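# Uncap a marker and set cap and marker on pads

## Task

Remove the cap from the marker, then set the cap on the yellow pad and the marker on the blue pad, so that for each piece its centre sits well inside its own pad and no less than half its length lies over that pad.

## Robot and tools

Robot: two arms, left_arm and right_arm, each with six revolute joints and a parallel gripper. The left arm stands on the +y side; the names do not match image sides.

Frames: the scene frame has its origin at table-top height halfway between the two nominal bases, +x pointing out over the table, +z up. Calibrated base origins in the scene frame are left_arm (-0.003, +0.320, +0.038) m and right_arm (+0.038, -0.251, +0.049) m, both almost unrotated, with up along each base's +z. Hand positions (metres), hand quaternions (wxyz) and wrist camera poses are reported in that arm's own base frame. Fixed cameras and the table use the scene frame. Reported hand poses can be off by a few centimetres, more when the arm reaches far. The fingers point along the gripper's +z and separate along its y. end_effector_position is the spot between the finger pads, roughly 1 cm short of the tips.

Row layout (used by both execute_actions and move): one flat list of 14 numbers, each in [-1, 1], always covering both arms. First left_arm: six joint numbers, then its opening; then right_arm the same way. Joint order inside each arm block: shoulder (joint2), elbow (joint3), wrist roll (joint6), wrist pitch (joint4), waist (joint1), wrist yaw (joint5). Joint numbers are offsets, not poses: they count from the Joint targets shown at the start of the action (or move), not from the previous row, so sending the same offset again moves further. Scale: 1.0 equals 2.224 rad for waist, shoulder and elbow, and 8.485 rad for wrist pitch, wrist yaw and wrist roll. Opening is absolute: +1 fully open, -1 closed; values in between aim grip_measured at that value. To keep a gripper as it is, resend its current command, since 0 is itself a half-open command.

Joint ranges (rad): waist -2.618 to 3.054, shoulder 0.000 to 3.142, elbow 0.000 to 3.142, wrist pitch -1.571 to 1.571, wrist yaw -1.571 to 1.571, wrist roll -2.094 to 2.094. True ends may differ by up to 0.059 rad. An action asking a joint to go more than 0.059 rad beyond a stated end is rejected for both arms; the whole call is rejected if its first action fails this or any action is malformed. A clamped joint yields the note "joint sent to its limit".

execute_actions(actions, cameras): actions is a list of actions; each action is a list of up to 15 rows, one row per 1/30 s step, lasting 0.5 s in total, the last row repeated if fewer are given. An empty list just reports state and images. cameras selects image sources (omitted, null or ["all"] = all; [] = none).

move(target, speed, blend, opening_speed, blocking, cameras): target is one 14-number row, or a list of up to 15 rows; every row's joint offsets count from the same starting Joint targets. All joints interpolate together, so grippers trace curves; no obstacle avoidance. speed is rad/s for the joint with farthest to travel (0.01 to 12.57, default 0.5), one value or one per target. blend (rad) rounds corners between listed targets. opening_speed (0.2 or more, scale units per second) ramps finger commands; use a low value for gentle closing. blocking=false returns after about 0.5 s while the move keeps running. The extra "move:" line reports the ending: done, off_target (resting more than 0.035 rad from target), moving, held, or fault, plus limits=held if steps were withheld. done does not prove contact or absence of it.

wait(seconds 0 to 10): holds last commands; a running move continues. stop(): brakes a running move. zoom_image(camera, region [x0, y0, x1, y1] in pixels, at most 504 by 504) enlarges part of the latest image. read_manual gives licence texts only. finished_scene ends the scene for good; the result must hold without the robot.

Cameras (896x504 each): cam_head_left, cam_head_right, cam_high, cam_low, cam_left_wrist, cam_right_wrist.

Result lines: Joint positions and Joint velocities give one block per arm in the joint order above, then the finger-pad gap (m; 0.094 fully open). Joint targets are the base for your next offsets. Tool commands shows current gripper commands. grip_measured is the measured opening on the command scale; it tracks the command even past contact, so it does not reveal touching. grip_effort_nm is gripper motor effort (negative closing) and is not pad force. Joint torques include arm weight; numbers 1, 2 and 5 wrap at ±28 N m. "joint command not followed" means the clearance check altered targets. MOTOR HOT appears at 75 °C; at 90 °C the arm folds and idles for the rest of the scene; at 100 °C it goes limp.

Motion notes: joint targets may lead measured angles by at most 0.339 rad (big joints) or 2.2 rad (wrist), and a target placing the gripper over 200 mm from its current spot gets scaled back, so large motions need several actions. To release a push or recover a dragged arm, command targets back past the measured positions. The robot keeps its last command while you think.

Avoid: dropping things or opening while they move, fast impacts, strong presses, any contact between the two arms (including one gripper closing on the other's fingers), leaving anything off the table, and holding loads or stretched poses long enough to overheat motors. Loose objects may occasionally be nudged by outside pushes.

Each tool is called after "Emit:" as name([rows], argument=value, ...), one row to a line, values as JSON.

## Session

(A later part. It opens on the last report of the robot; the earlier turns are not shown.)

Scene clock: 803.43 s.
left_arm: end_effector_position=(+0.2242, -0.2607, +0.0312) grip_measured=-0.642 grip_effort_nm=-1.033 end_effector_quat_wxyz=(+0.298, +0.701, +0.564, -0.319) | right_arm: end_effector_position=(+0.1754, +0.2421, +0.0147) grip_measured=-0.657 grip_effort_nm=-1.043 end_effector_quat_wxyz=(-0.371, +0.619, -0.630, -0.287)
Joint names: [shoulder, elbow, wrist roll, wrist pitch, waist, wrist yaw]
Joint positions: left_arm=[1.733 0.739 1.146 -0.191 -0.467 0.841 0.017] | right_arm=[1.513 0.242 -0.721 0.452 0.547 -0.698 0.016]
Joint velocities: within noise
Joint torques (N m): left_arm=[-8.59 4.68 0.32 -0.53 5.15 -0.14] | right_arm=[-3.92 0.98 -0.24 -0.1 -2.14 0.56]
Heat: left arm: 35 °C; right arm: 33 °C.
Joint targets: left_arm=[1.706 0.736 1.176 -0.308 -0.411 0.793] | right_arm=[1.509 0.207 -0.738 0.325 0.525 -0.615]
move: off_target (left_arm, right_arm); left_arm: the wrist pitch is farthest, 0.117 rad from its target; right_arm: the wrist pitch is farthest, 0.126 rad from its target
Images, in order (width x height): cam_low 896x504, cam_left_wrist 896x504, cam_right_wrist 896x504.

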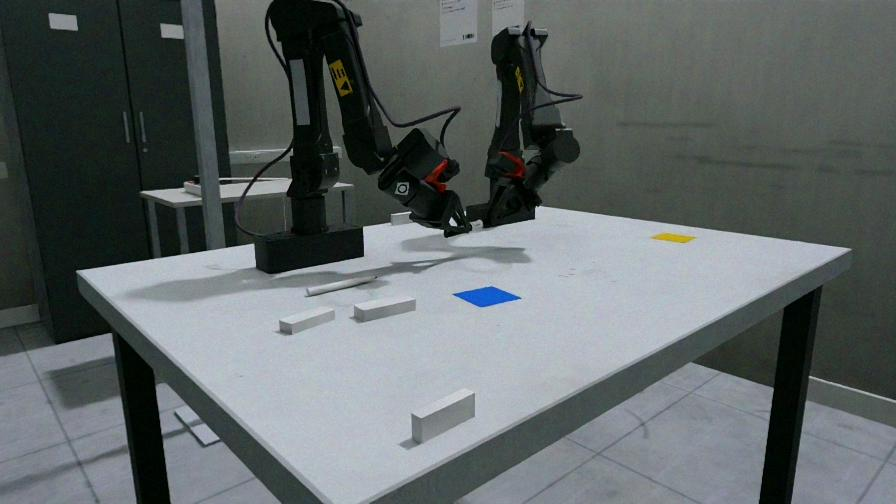

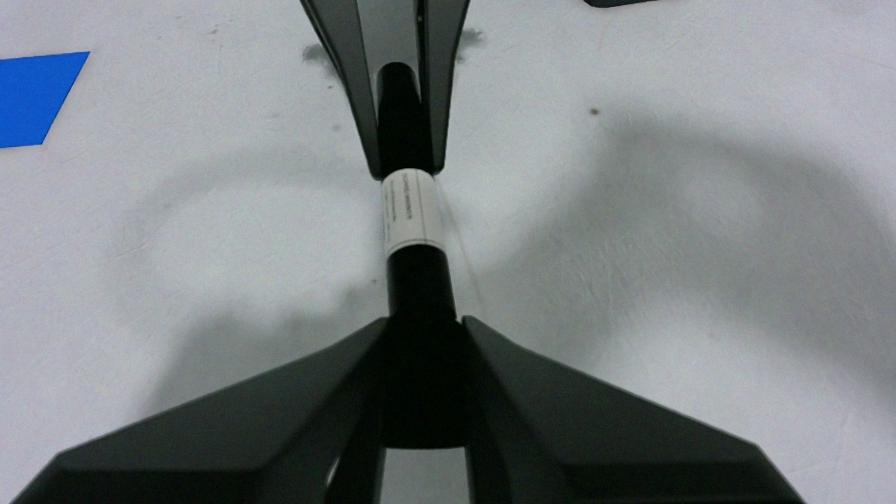

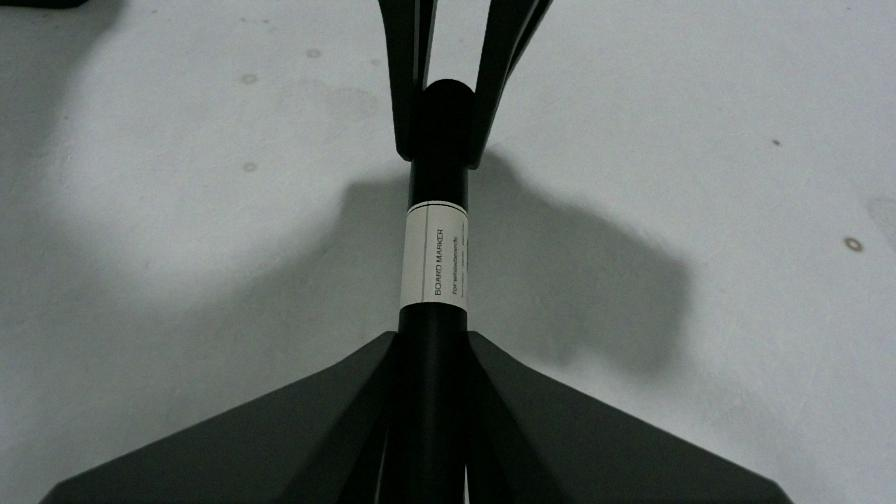

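Emit:
move([
  [-0.0701, 0.0836, -0.0160, -0.0359, -0.0283, -0.0157, -0.85, -0.1520, 0.1416, 0.0238, -0.0800, 0.0724, 0.0230, -0.85],
  [-0.1007, 0.1749, -0.0154, -0.0676, -0.0283, -0.0157, -0.85, -0.1893, 0.2428, 0.0238, -0.1156, 0.0724, 0.0230, -0.85],
], speed=0.4, cameras=["cam_left_wrist", "cam_right_wrist", "cam_high"])

Scene clock: 992.33 s.
left_arm: end_effector_position=(+0.2290, -0.2520, +0.1454) grip_measured=-0.642 grip_effort_nm=-1.033 end_effector_quat_wxyz=(+0.248, +0.686, +0.622, -0.285) | right_arm: end_effector_position=(+0.1720, +0.2493, +0.1401) grip_measured=-0.657 grip_effort_nm=-1.043 end_effector_quat_wxyz=(+0.297, -0.595, +0.706, +0.245)
Joint names: [shoulder, elbow, wrist roll, wrist pitch, waist, wrist yaw]
Joint positions: left_arm=[1.509 1.097 1.053 -0.819 -0.488 0.712 0.017] | right_arm=[1.106 0.733 -0.545 -0.54 0.691 -0.476 0.016]
Joint velocities: within noise
Joint torques (N m): left_arm=[-7.88 9.22 -0.1 0.06 1.25 -0.23] | right_arm=[-4.01 7.23 0.08 -0.04 -0.44 0.33]
Heat: left arm: 39 °C; right arm: 29 °C.
Joint targets: left_arm=[1.482 1.124 1.045 -0.881 -0.474 0.660] | right_arm=[1.089 0.747 -0.536 -0.656 0.686 -0.420]
move: off_target (left_arm, right_arm); left_arm: the wrist pitch is farthest, 0.062 rad from its target; right_arm: the wrist pitch is farthest, 0.116 rad from its target
Images, in order (width x height): cam_high 896x504, cam_left_wrist 896x504, cam_right_wrist 896x504.

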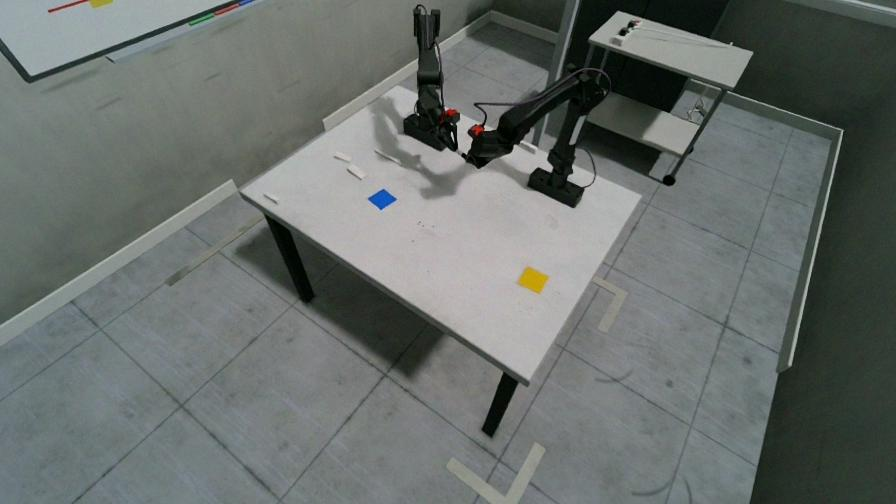

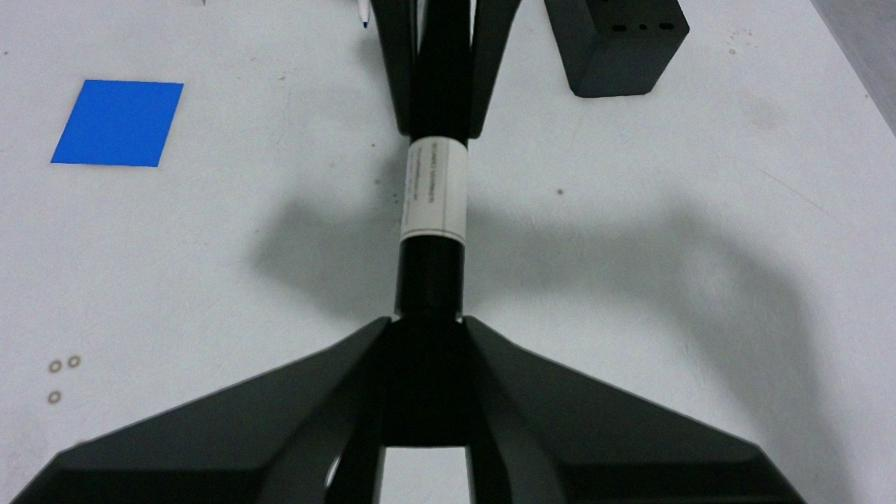

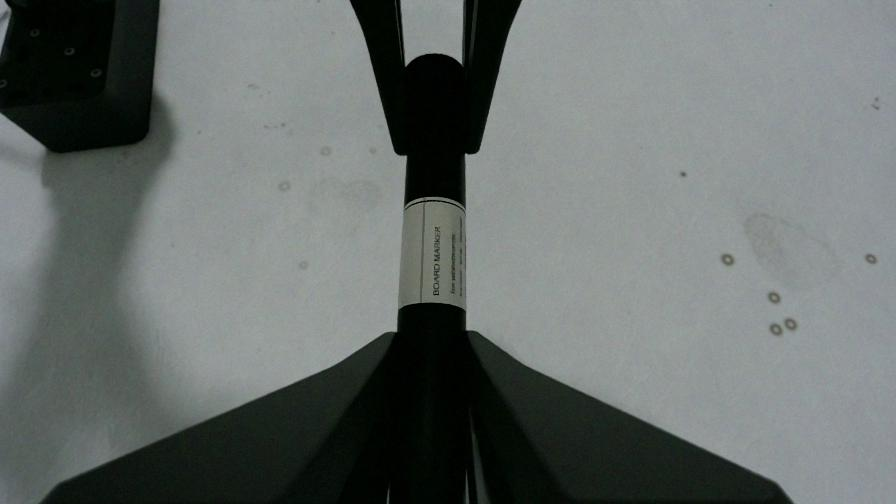

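Emit:
zoom_image(camera="cam_right_wrist", region=[370, 30, 500, 220])

Emit:
zoom_image(camera="cam_left_wrist", region=[370, 220, 500, 350])

Scaled by 2.653.

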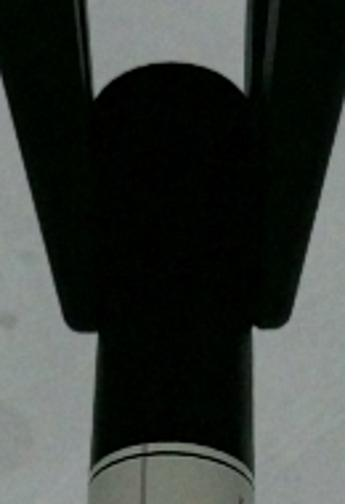

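Scaled by 3.877.

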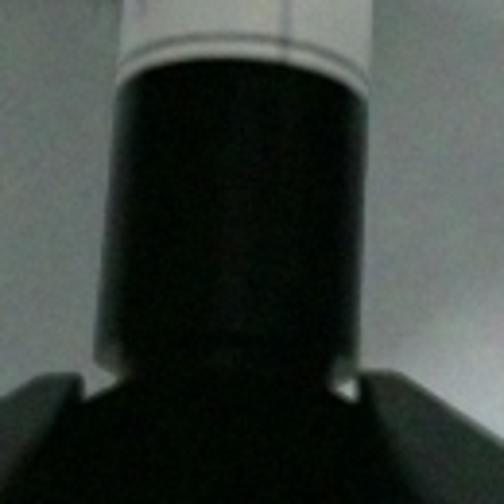

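Emit:
move(target=[-0.0045, -0.0058, 0.0167, -0.0247, 0.0719, -0.0189, -0.85, -0.0274, -0.0229, -0.0084, -0.0319, -0.0463, 0.0081, -0.85], speed=0.25, cameras=["cam_left_wrist", "cam_right_wrist", "cam_high"])

Scene clock: 1050.13 s.
left_arm: end_effector_position=(+0.2317, -0.1632, +0.1159) grip_measured=-0.642 grip_effort_nm=-1.033 end_effector_quat_wxyz=(+0.140, +0.666, +0.705, -0.201) | right_arm: end_effector_position=(+0.1410, +0.1695, +0.0956) grip_measured=-0.657 grip_effort_nm=-1.043 end_effector_quat_wxyz=(+0.152, -0.567, +0.791, +0.172)
Joint names: [shoulder, elbow, wrist roll, wrist pitch, waist, wrist yaw]
Joint positions: left_arm=[1.5 1.104 1.173 -1.083 -0.319 0.487 0.017] | right_arm=[1.049 0.707 -0.598 -0.92 0.59 -0.352 0.016]
Joint velocities: within noise
Joint torques (N m): left_arm=[-7.53 6.74 0.14 0.29 0.44 0.4] | right_arm=[-3.52 4.82 -0.14 0.52 -0.7 -0.17]
Heat: left arm: 38 °C; right arm: 30 °C.
Joint targets: left_arm=[1.471 1.112 1.187 -1.091 -0.314 0.499] | right_arm=[1.028 0.696 -0.607 -0.926 0.583 -0.352]
move: done
Images, in order (width x height): cam_high 896x504, cam_left_wrist 896x504, cam_right_wrist 896x504.

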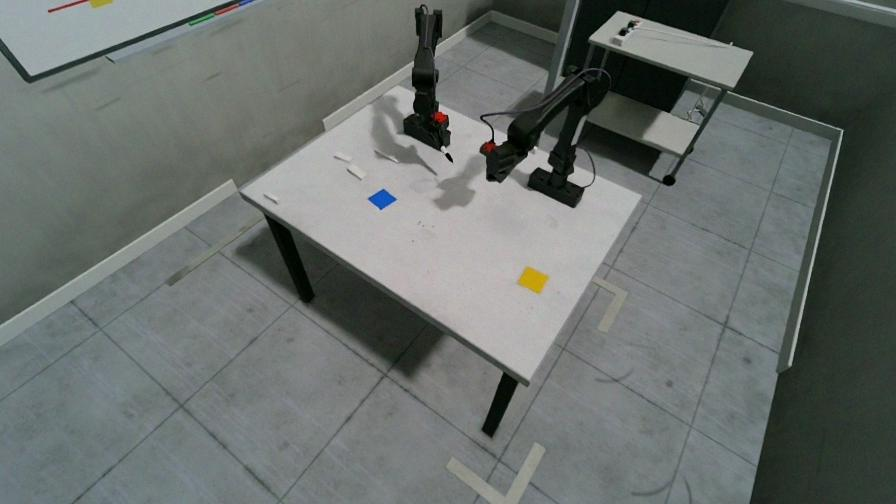

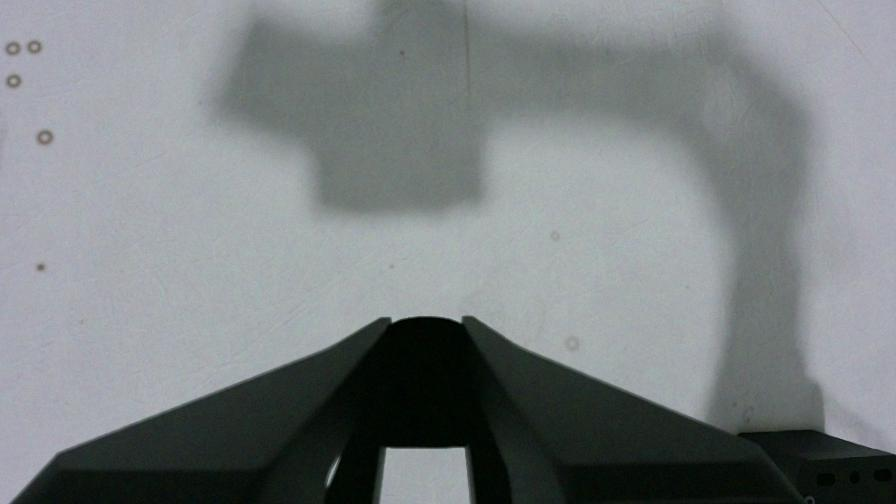

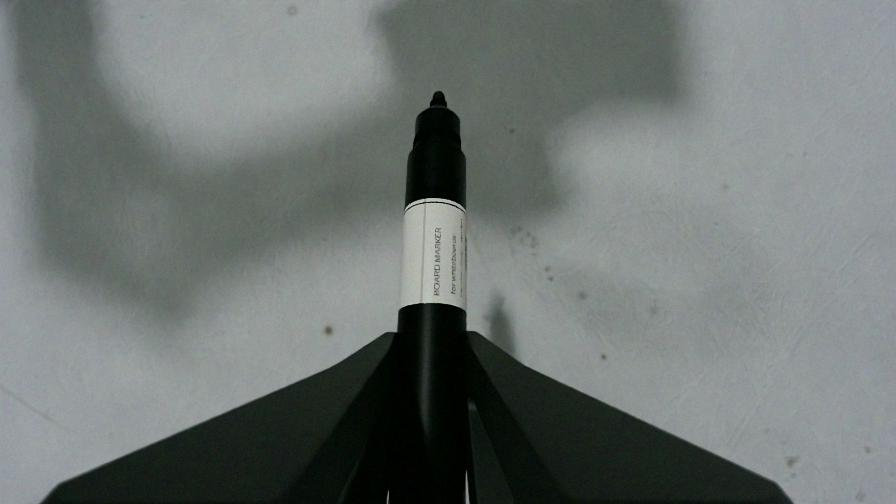

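Emit:
move(target=[0.0108, -0.1830, -0.1411, 0.1341, 0.2963, -0.0612, -0.85, 0.2293, -0.0513, 0.0725, 0.1319, -0.1619, 0.0438, -0.85], speed=0.9, cameras=["cam_left_wrist", "cam_right_wrist", "cam_high", "cam_head_left"])

Scene clock: 1101.03 s.
left_arm: end_effector_position=(+0.3744, +0.1373, +0.0826) grip_measured=-0.642 grip_effort_nm=-1.038 end_effector_quat_wxyz=(+0.390, -0.158, +0.904, +0.075) | right_arm: end_effector_position=(+0.3700, +0.0852, +0.0471) grip_measured=-0.658 grip_effort_nm=-1.043 end_effector_quat_wxyz=(+0.385, -0.102, +0.916, +0.041)
Joint names: [shoulder, elbow, wrist roll, wrist pitch, waist, wrist yaw]
Joint positions: left_arm=[1.499 0.721 0.002 0.024 0.342 -0.015 0.017] | right_arm=[1.526 0.592 0.004 0.159 0.228 0.009 0.016]
Joint velocities: within noise
Joint torques (N m): left_arm=[-5.87 5.11 -0.15 1.78 0.21 -0.1] | right_arm=[-4.27 4.33 0.03 1.5 -0.53 0.11]
Heat: left arm: 38 °C; right arm: 30 °C.
Joint targets: left_arm=[1.496 0.705 -0.010 0.047 0.345 -0.020] | right_arm=[1.538 0.582 0.008 0.193 0.223 0.020]
move: done
Images, in order (width x height): cam_head_left 896x504, cam_high 896x504, cam_left_wrist 896x504, cam_right_wrist 896x504.

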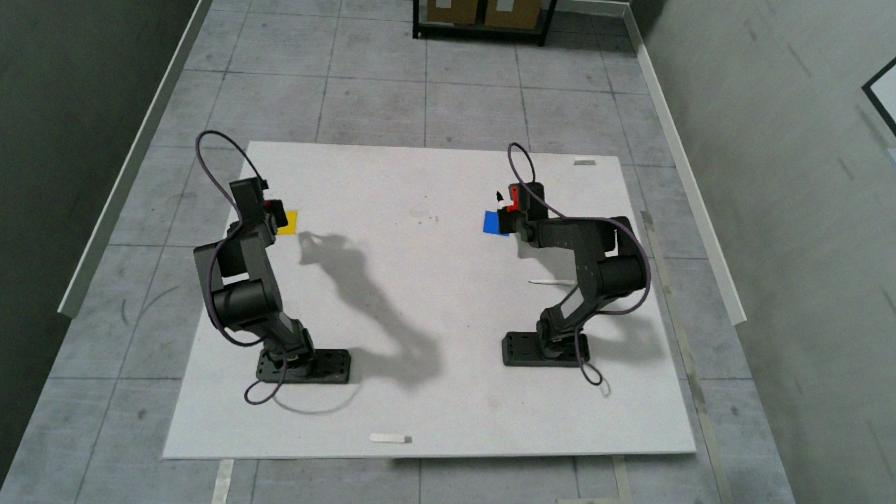

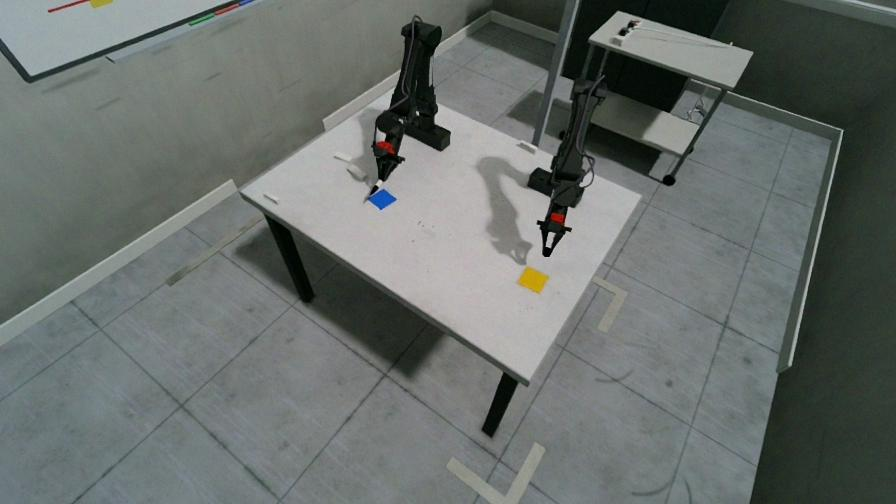

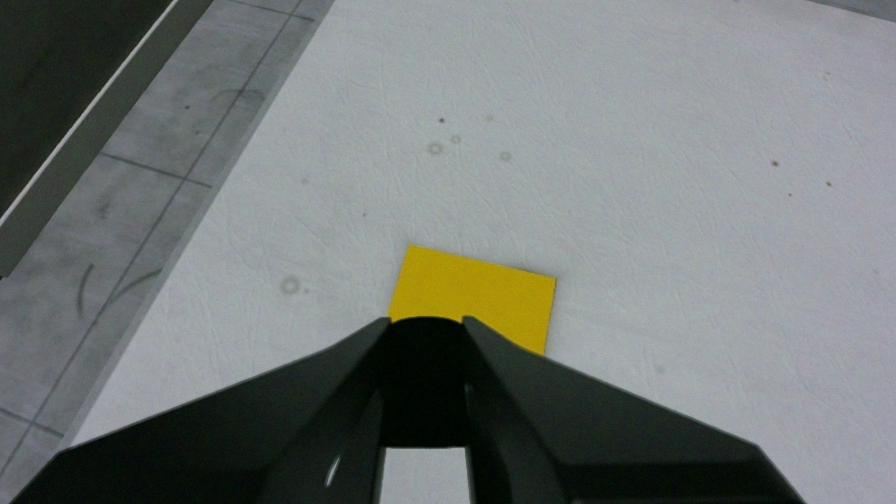

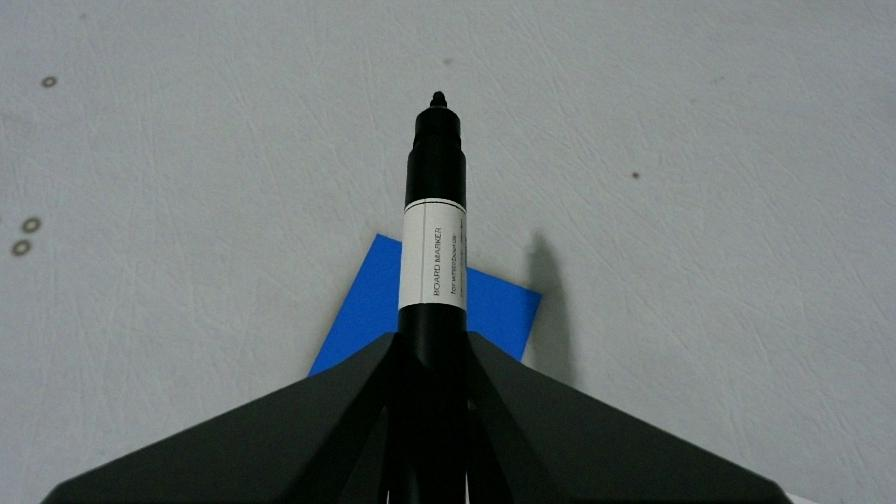

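Emit:
move(target=[0.2055, 0.0022, 0, 0.0501, -0.0148, 0.0045, -0.85, 0.1466, -0.0495, 0, 0.0511, 0.0058, -0.0035, -0.85], speed=0.4, cameras=["cam_left_wrist", "cam_right_wrist", "cam_low", "cam_high"])

Scene clock: 1195.37 s.
left_arm: end_effector_position=(+0.4134, +0.1352, -0.0163) grip_measured=-0.642 grip_effort_nm=-1.038 end_effector_quat_wxyz=(+0.388, -0.143, +0.909, +0.056) | right_arm: end_effector_position=(+0.3719, +0.0863, -0.0247) grip_measured=-0.658 grip_effort_nm=-1.043 end_effector_quat_wxyz=(+0.394, -0.101, +0.912, +0.043)
Joint names: [shoulder, elbow, wrist roll, wrist pitch, waist, wrist yaw]
Joint positions: left_arm=[1.938 0.72 0.001 0.452 0.319 0.013 0.017] | right_arm=[1.844 0.483 0.005 0.605 0.228 0.005 0.016]
Joint velocities: within noise
Joint torques (N m): left_arm=[-6.8 3.6 -0.11 1.71 -0.57 0.07] | right_arm=[-4.66 2.69 0 1.42 0.72 -0.15]
Heat: left arm: 36 °C; right arm: 36 °C.
Joint targets: left_arm=[1.953 0.710 -0.010 0.472 0.312 0.018] | right_arm=[1.864 0.472 0.008 0.626 0.236 -0.010]
move: done
Images, in order (width x height): cam_high 896x504, cam_low 896x504, cam_left_wrist 896x504, cam_right_wrist 896x504.

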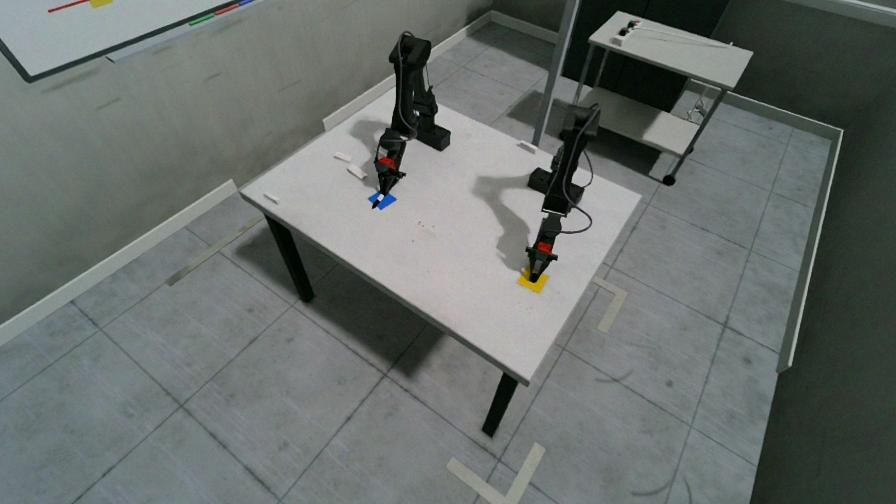

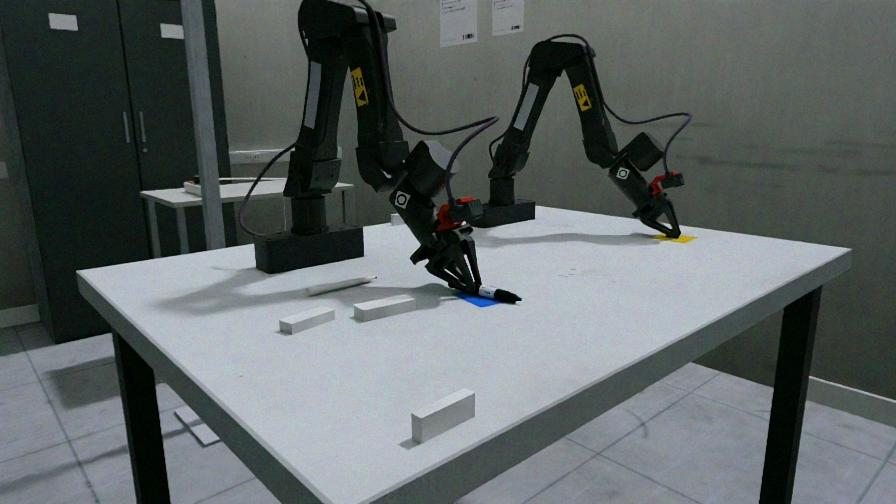

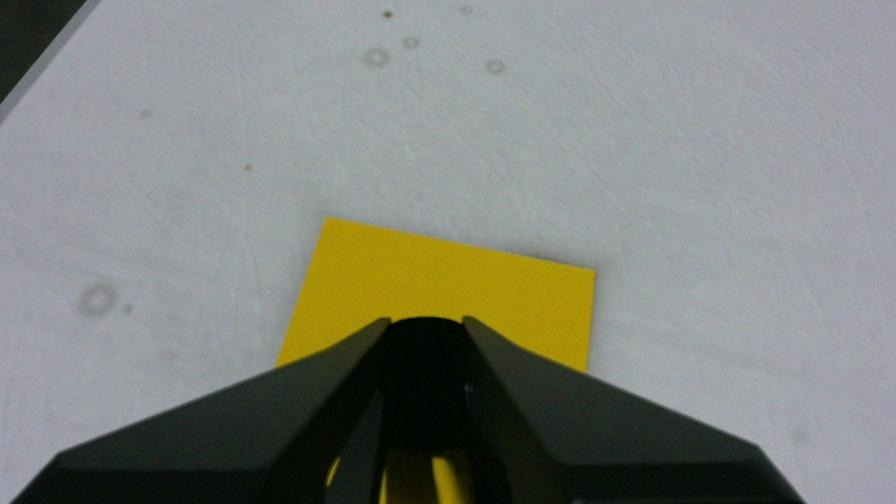

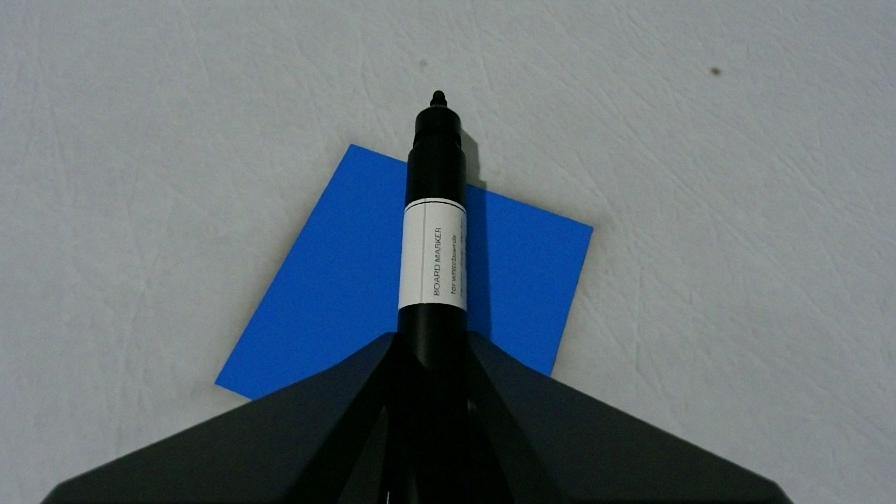

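Emit:
move(target=[0.0052, -0.0009, 0, 0.0016, 0, 0, -0.85, 0.0069, -0.0009, 0, 0.0020, 0.0039, 0, -0.85], speed=0.1, cameras=["cam_left_wrist", "cam_right_wrist", "cam_low"])

Emit:
zoom_image(camera="cam_low", region=[400, 170, 720, 330])

Scene clock: 1251.87 s.
left_arm: end_effector_position=(+0.4156, +0.1358, -0.0164) grip_measured=-0.642 grip_effort_nm=-1.023 end_effector_quat_wxyz=(+0.393, -0.143, +0.907, +0.057) | right_arm: end_effector_position=(+0.3731, +0.0894, -0.0256) grip_measured=-0.658 grip_effort_nm=-1.043 end_effector_quat_wxyz=(+0.398, -0.104, +0.910, +0.046)
Joint names: [shoulder, elbow, wrist roll, wrist pitch, waist, wrist yaw]
Joint positions: left_arm=[1.947 0.72 0.001 0.473 0.319 0.014 0.017] | right_arm=[1.858 0.483 0.005 0.629 0.235 0.005 0.016]
Joint velocities: within noise
Joint torques (N m): left_arm=[-6.58 3.34 -0.13 1.65 -0.7 0.02] | right_arm=[-4.68 2.43 0.01 1.34 0.81 -0.18]
Heat: left arm: 38 °C; right arm: 36 °C.
Joint targets: left_arm=[1.964 0.708 -0.010 0.485 0.312 0.018] | right_arm=[1.879 0.470 0.008 0.643 0.244 -0.010]
move: done
Images, in order (width x height): cam_low 896x504, cam_left_wrist 896x504, cam_right_wrist 896x504.

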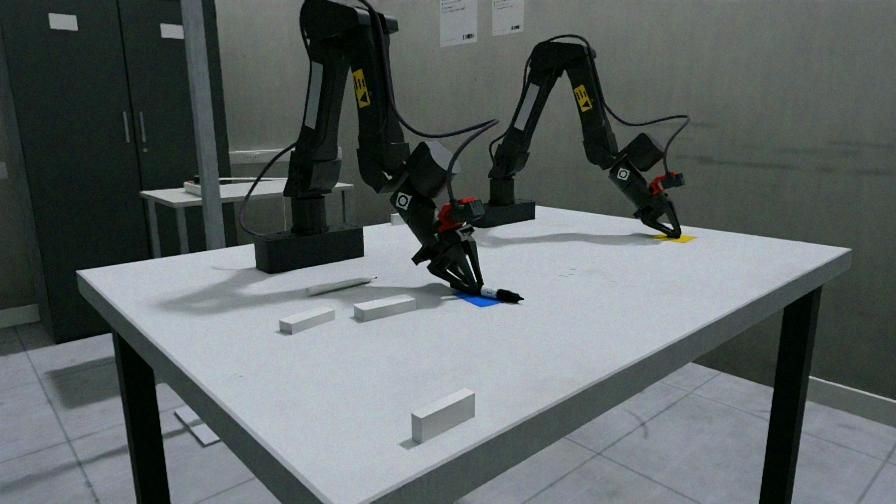

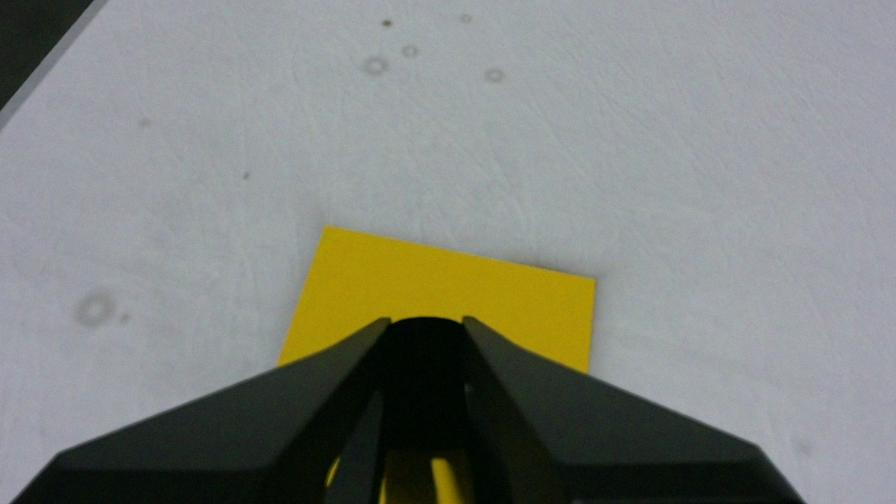

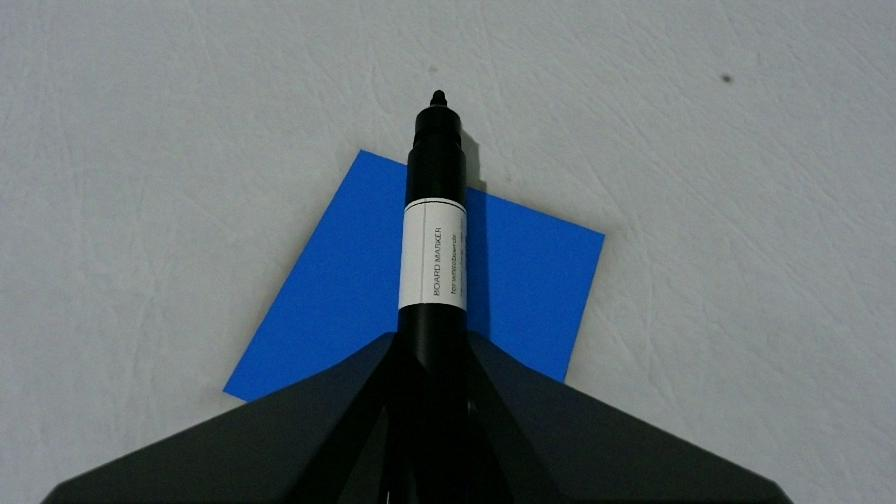

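Scaled by 1.575.

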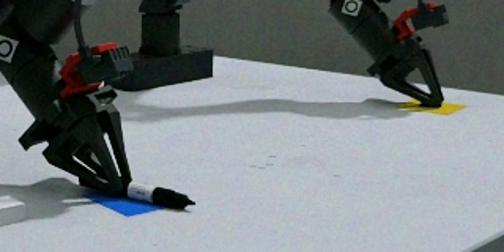

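Emit:
move(target=[0.0036, 0, 0, 0, 0, 0, -0.85, 0.0040, 0, 0, 0, 0, 0, -0.85], speed=0.1, cameras=["cam_left_wrist", "cam_right_wrist"])

Scene clock: 1275.83 s.
left_arm: end_effector_position=(+0.4165, +0.1361, -0.0168) grip_measured=-0.642 grip_effort_nm=-1.028 end_effector_quat_wxyz=(+0.395, -0.143, +0.906, +0.057) | right_arm: end_effector_position=(+0.3738, +0.0896, -0.0262) grip_measured=-0.658 grip_effort_nm=-1.043 end_effector_quat_wxyz=(+0.400, -0.104, +0.910, +0.046)
Joint names: [shoulder, elbow, wrist roll, wrist pitch, waist, wrist yaw]
Joint positions: left_arm=[1.952 0.72 0.001 0.482 0.319 0.014 0.017] | right_arm=[1.865 0.483 0.005 0.639 0.235 0.005 0.016]
Joint velocities: within noise
Joint torques (N m): left_arm=[-6.34 3.22 -0.12 1.58 -0.61 0.03] | right_arm=[-4.52 2.43 0 1.26 0.9 -0.15]
Heat: left arm: 37 °C; right arm: 36 °C.
Joint targets: left_arm=[1.972 0.708 -0.010 0.485 0.312 0.018] | right_arm=[1.888 0.470 0.008 0.643 0.244 -0.010]
move: done
Images, in order (width x height): cam_left_wrist 896x504, cam_right_wrist 896x504.

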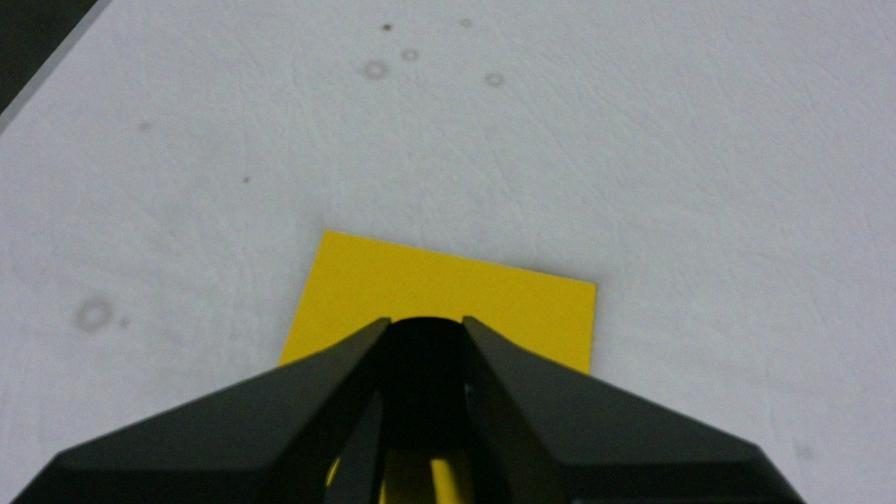

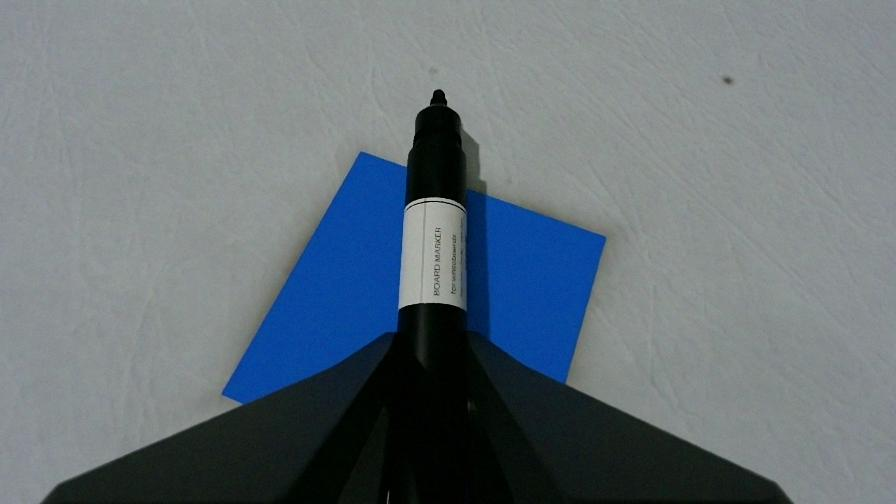

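Emit:
move([
  [-0.0036, 0, 0, 0, 0, 0, -0.85, -0.0040, 0, 0, 0, 0, 0, -0.85],
  [-0.0036, 0, 0, 0, 0, 0, -0.1, -0.0040, 0, 0, 0, 0, 0, -0.1],
], speed=0.1, opening_speed=0.5, cameras=["cam_left_wrist", "cam_right_wrist", "cam_low"])

Scene clock: 1290.97 s.
left_arm: end_effector_position=(+0.4171, +0.1348, -0.0165) grip_measured=-0.103 grip_effort_nm=0.154 end_effector_quat_wxyz=(+0.396, -0.141, +0.906, +0.055) | right_arm: end_effector_position=(+0.3737, +0.0897, -0.0263) grip_measured=-0.103 grip_effort_nm=0.154 end_effector_quat_wxyz=(+0.399, -0.104, +0.910, +0.046)
Joint names: [shoulder, elbow, wrist roll, wrist pitch, waist, wrist yaw]
Joint positions: left_arm=[1.952 0.72 0.001 0.484 0.318 0.018 0.042] | right_arm=[1.865 0.483 0.005 0.639 0.235 0.005 0.042]
Joint velocities: within noise
Joint torques (N m): left_arm=[-7.1 3.29 -0.12 1.54 -0.51 -0.01] | right_arm=[-5.15 2.36 0.01 1.29 0.83 -0.14]
Heat: left arm: 37 °C; right arm: 36 °C.
Joint targets: left_arm=[1.964 0.708 -0.010 0.486 0.312 0.018] | right_arm=[1.879 0.470 0.008 0.643 0.244 -0.010]
move: done
Images, in order (width x height): cam_low 896x504, cam_left_wrist 896x504, cam_right_wrist 896x504.

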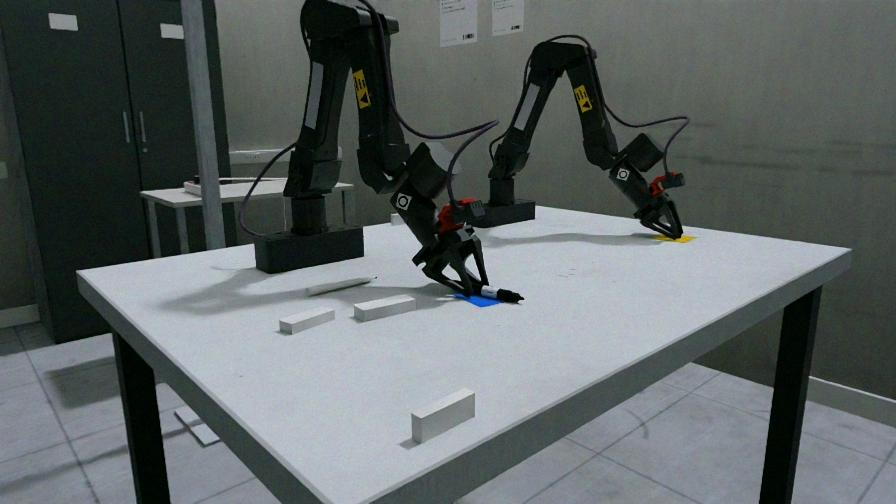

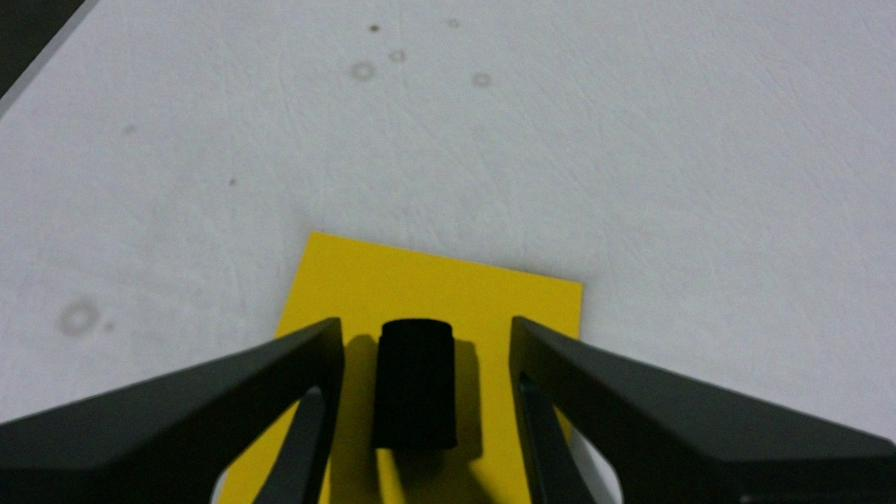

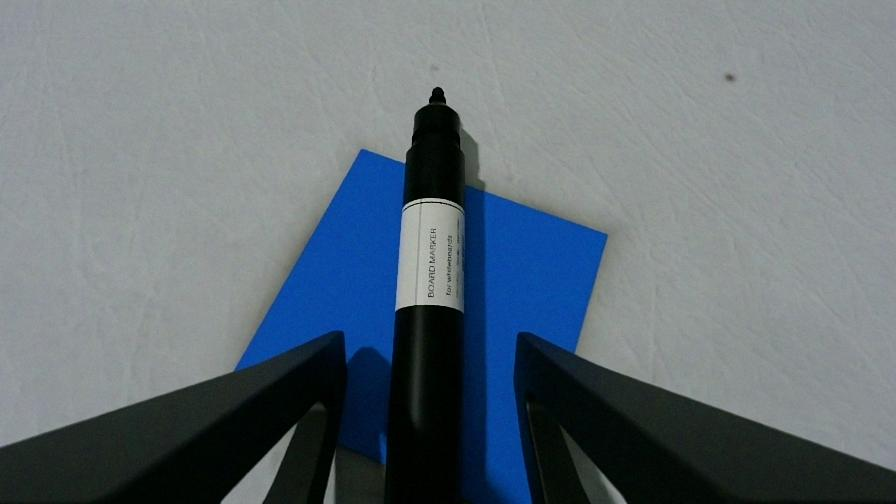

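Emit:
move([
  [-0.0845, 0.0310, 0, -0.0257, 0, 0, -0.1, -0.1102, 0.0310, 0, -0.0323, 0, 0, -0.1],
  [-0.1452, 0.0728, 0, -0.0523, 0, 0, -0.1, -0.1890, 0.0757, 0, -0.0644, 0, 0, -0.1],
], speed=[0.3, 0.5], blend=0.05)

Scene clock: 1321.87 s.
left_arm: end_effector_position=(+0.4085, +0.1320, +0.0636) grip_measured=-0.103 grip_effort_nm=0.149 end_effector_quat_wxyz=(+0.375, -0.143, +0.914, +0.052) | right_arm: end_effector_position=(+0.3667, +0.0884, +0.0568) grip_measured=-0.103 grip_effort_nm=0.149 end_effector_quat_wxyz=(+0.382, -0.105, +0.917, +0.045)
Joint names: [shoulder, elbow, wrist roll, wrist pitch, waist, wrist yaw]
Joint positions: left_arm=[1.668 0.838 0.001 0.037 0.318 0.018 0.042] | right_arm=[1.487 0.611 0.005 0.094 0.235 0.002 0.042]
Joint velocities: within noise
Joint torques (N m): left_arm=[-9.06 9.46 -0.12 1.57 -0.44 0.01] | right_arm=[-7.27 7.64 0.01 1.23 0.85 -0.12]
Heat: left arm: 37 °C; right arm: 36 °C.
Joint targets: left_arm=[1.641 0.870 -0.010 0.042 0.312 0.018] | right_arm=[1.459 0.639 0.008 0.097 0.244 -0.010]
move: done

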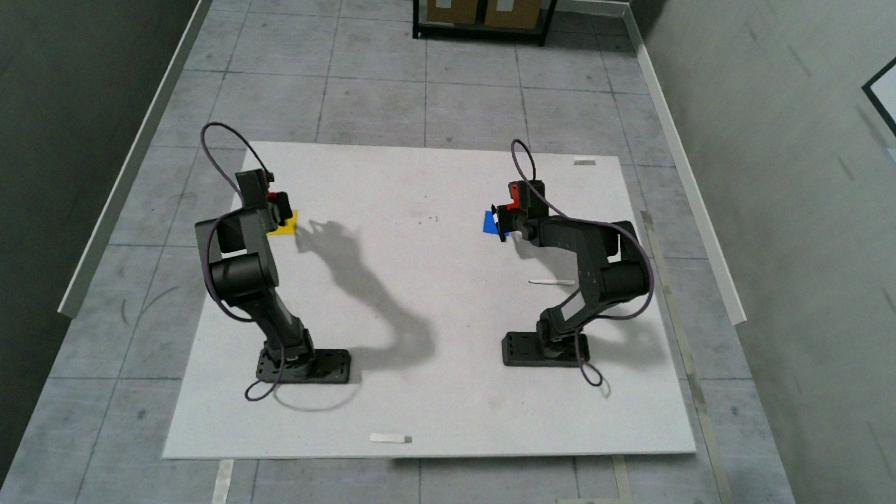

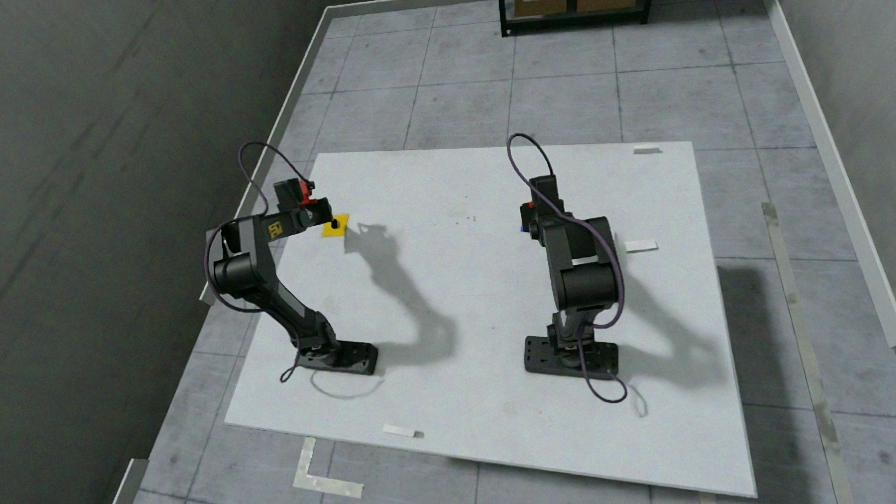

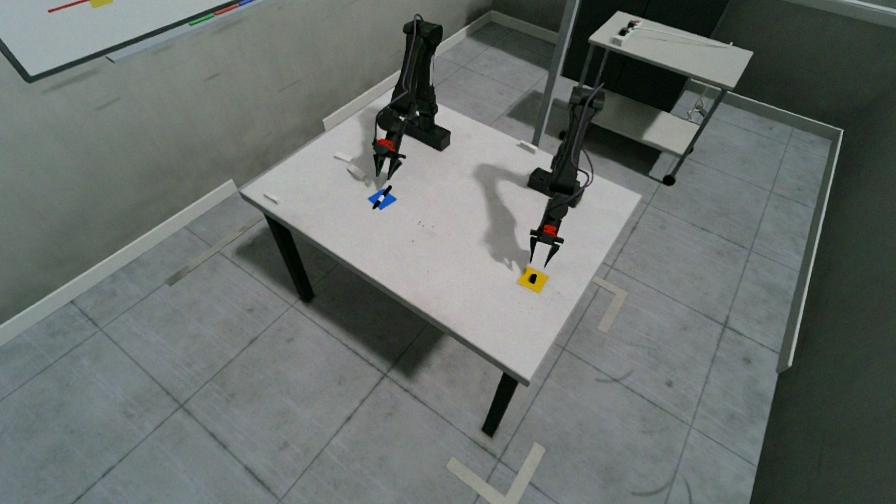

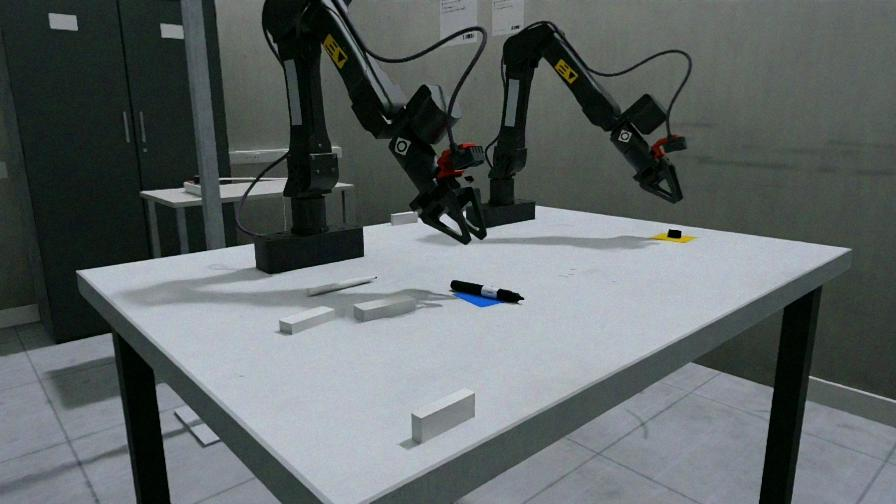

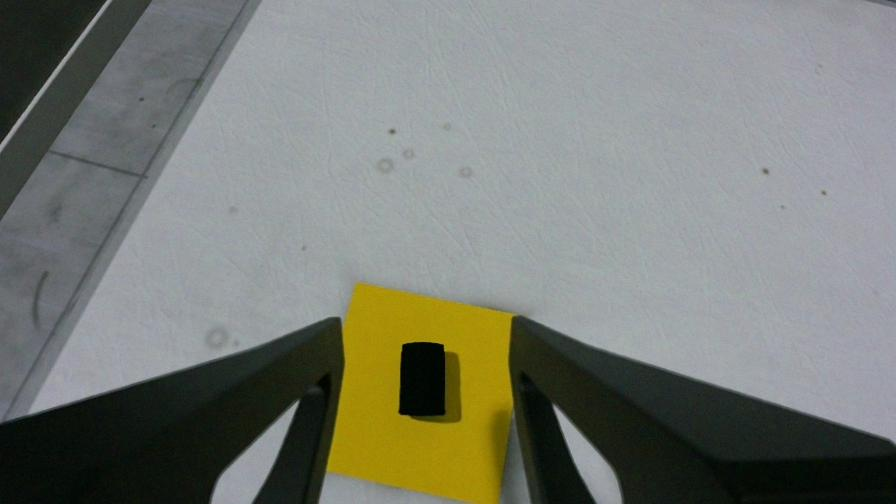

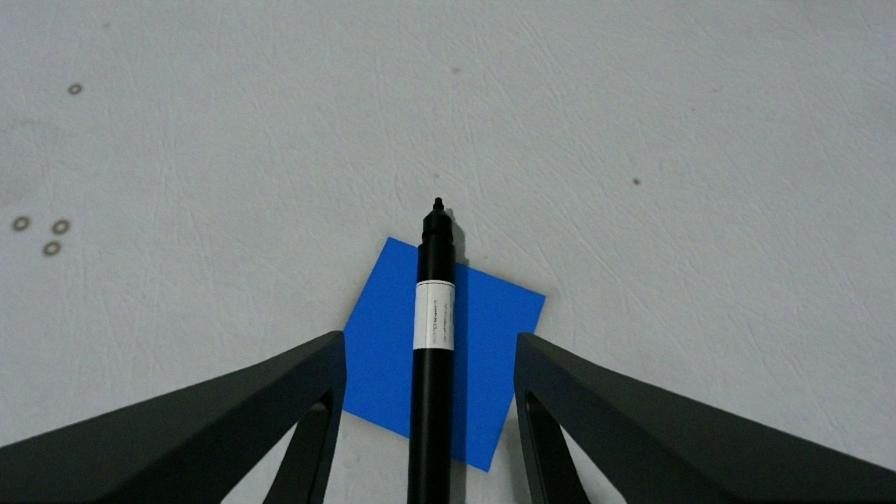

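Emit:
zoom_image(camera="cam_high", region=[340, 170, 420, 225])

Emit:
zoom_image(camera="cam_low", region=[420, 220, 720, 330])

Scaled by 6.300.

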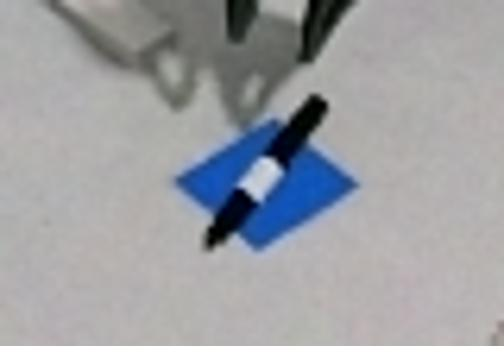

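Scaled by 1.680.

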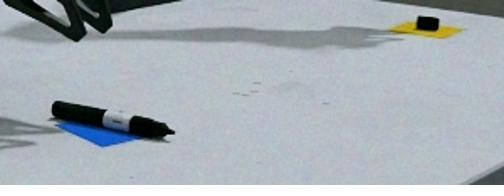

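Emit:
finished_scene(scene=1)

The scene is finished: the task was done.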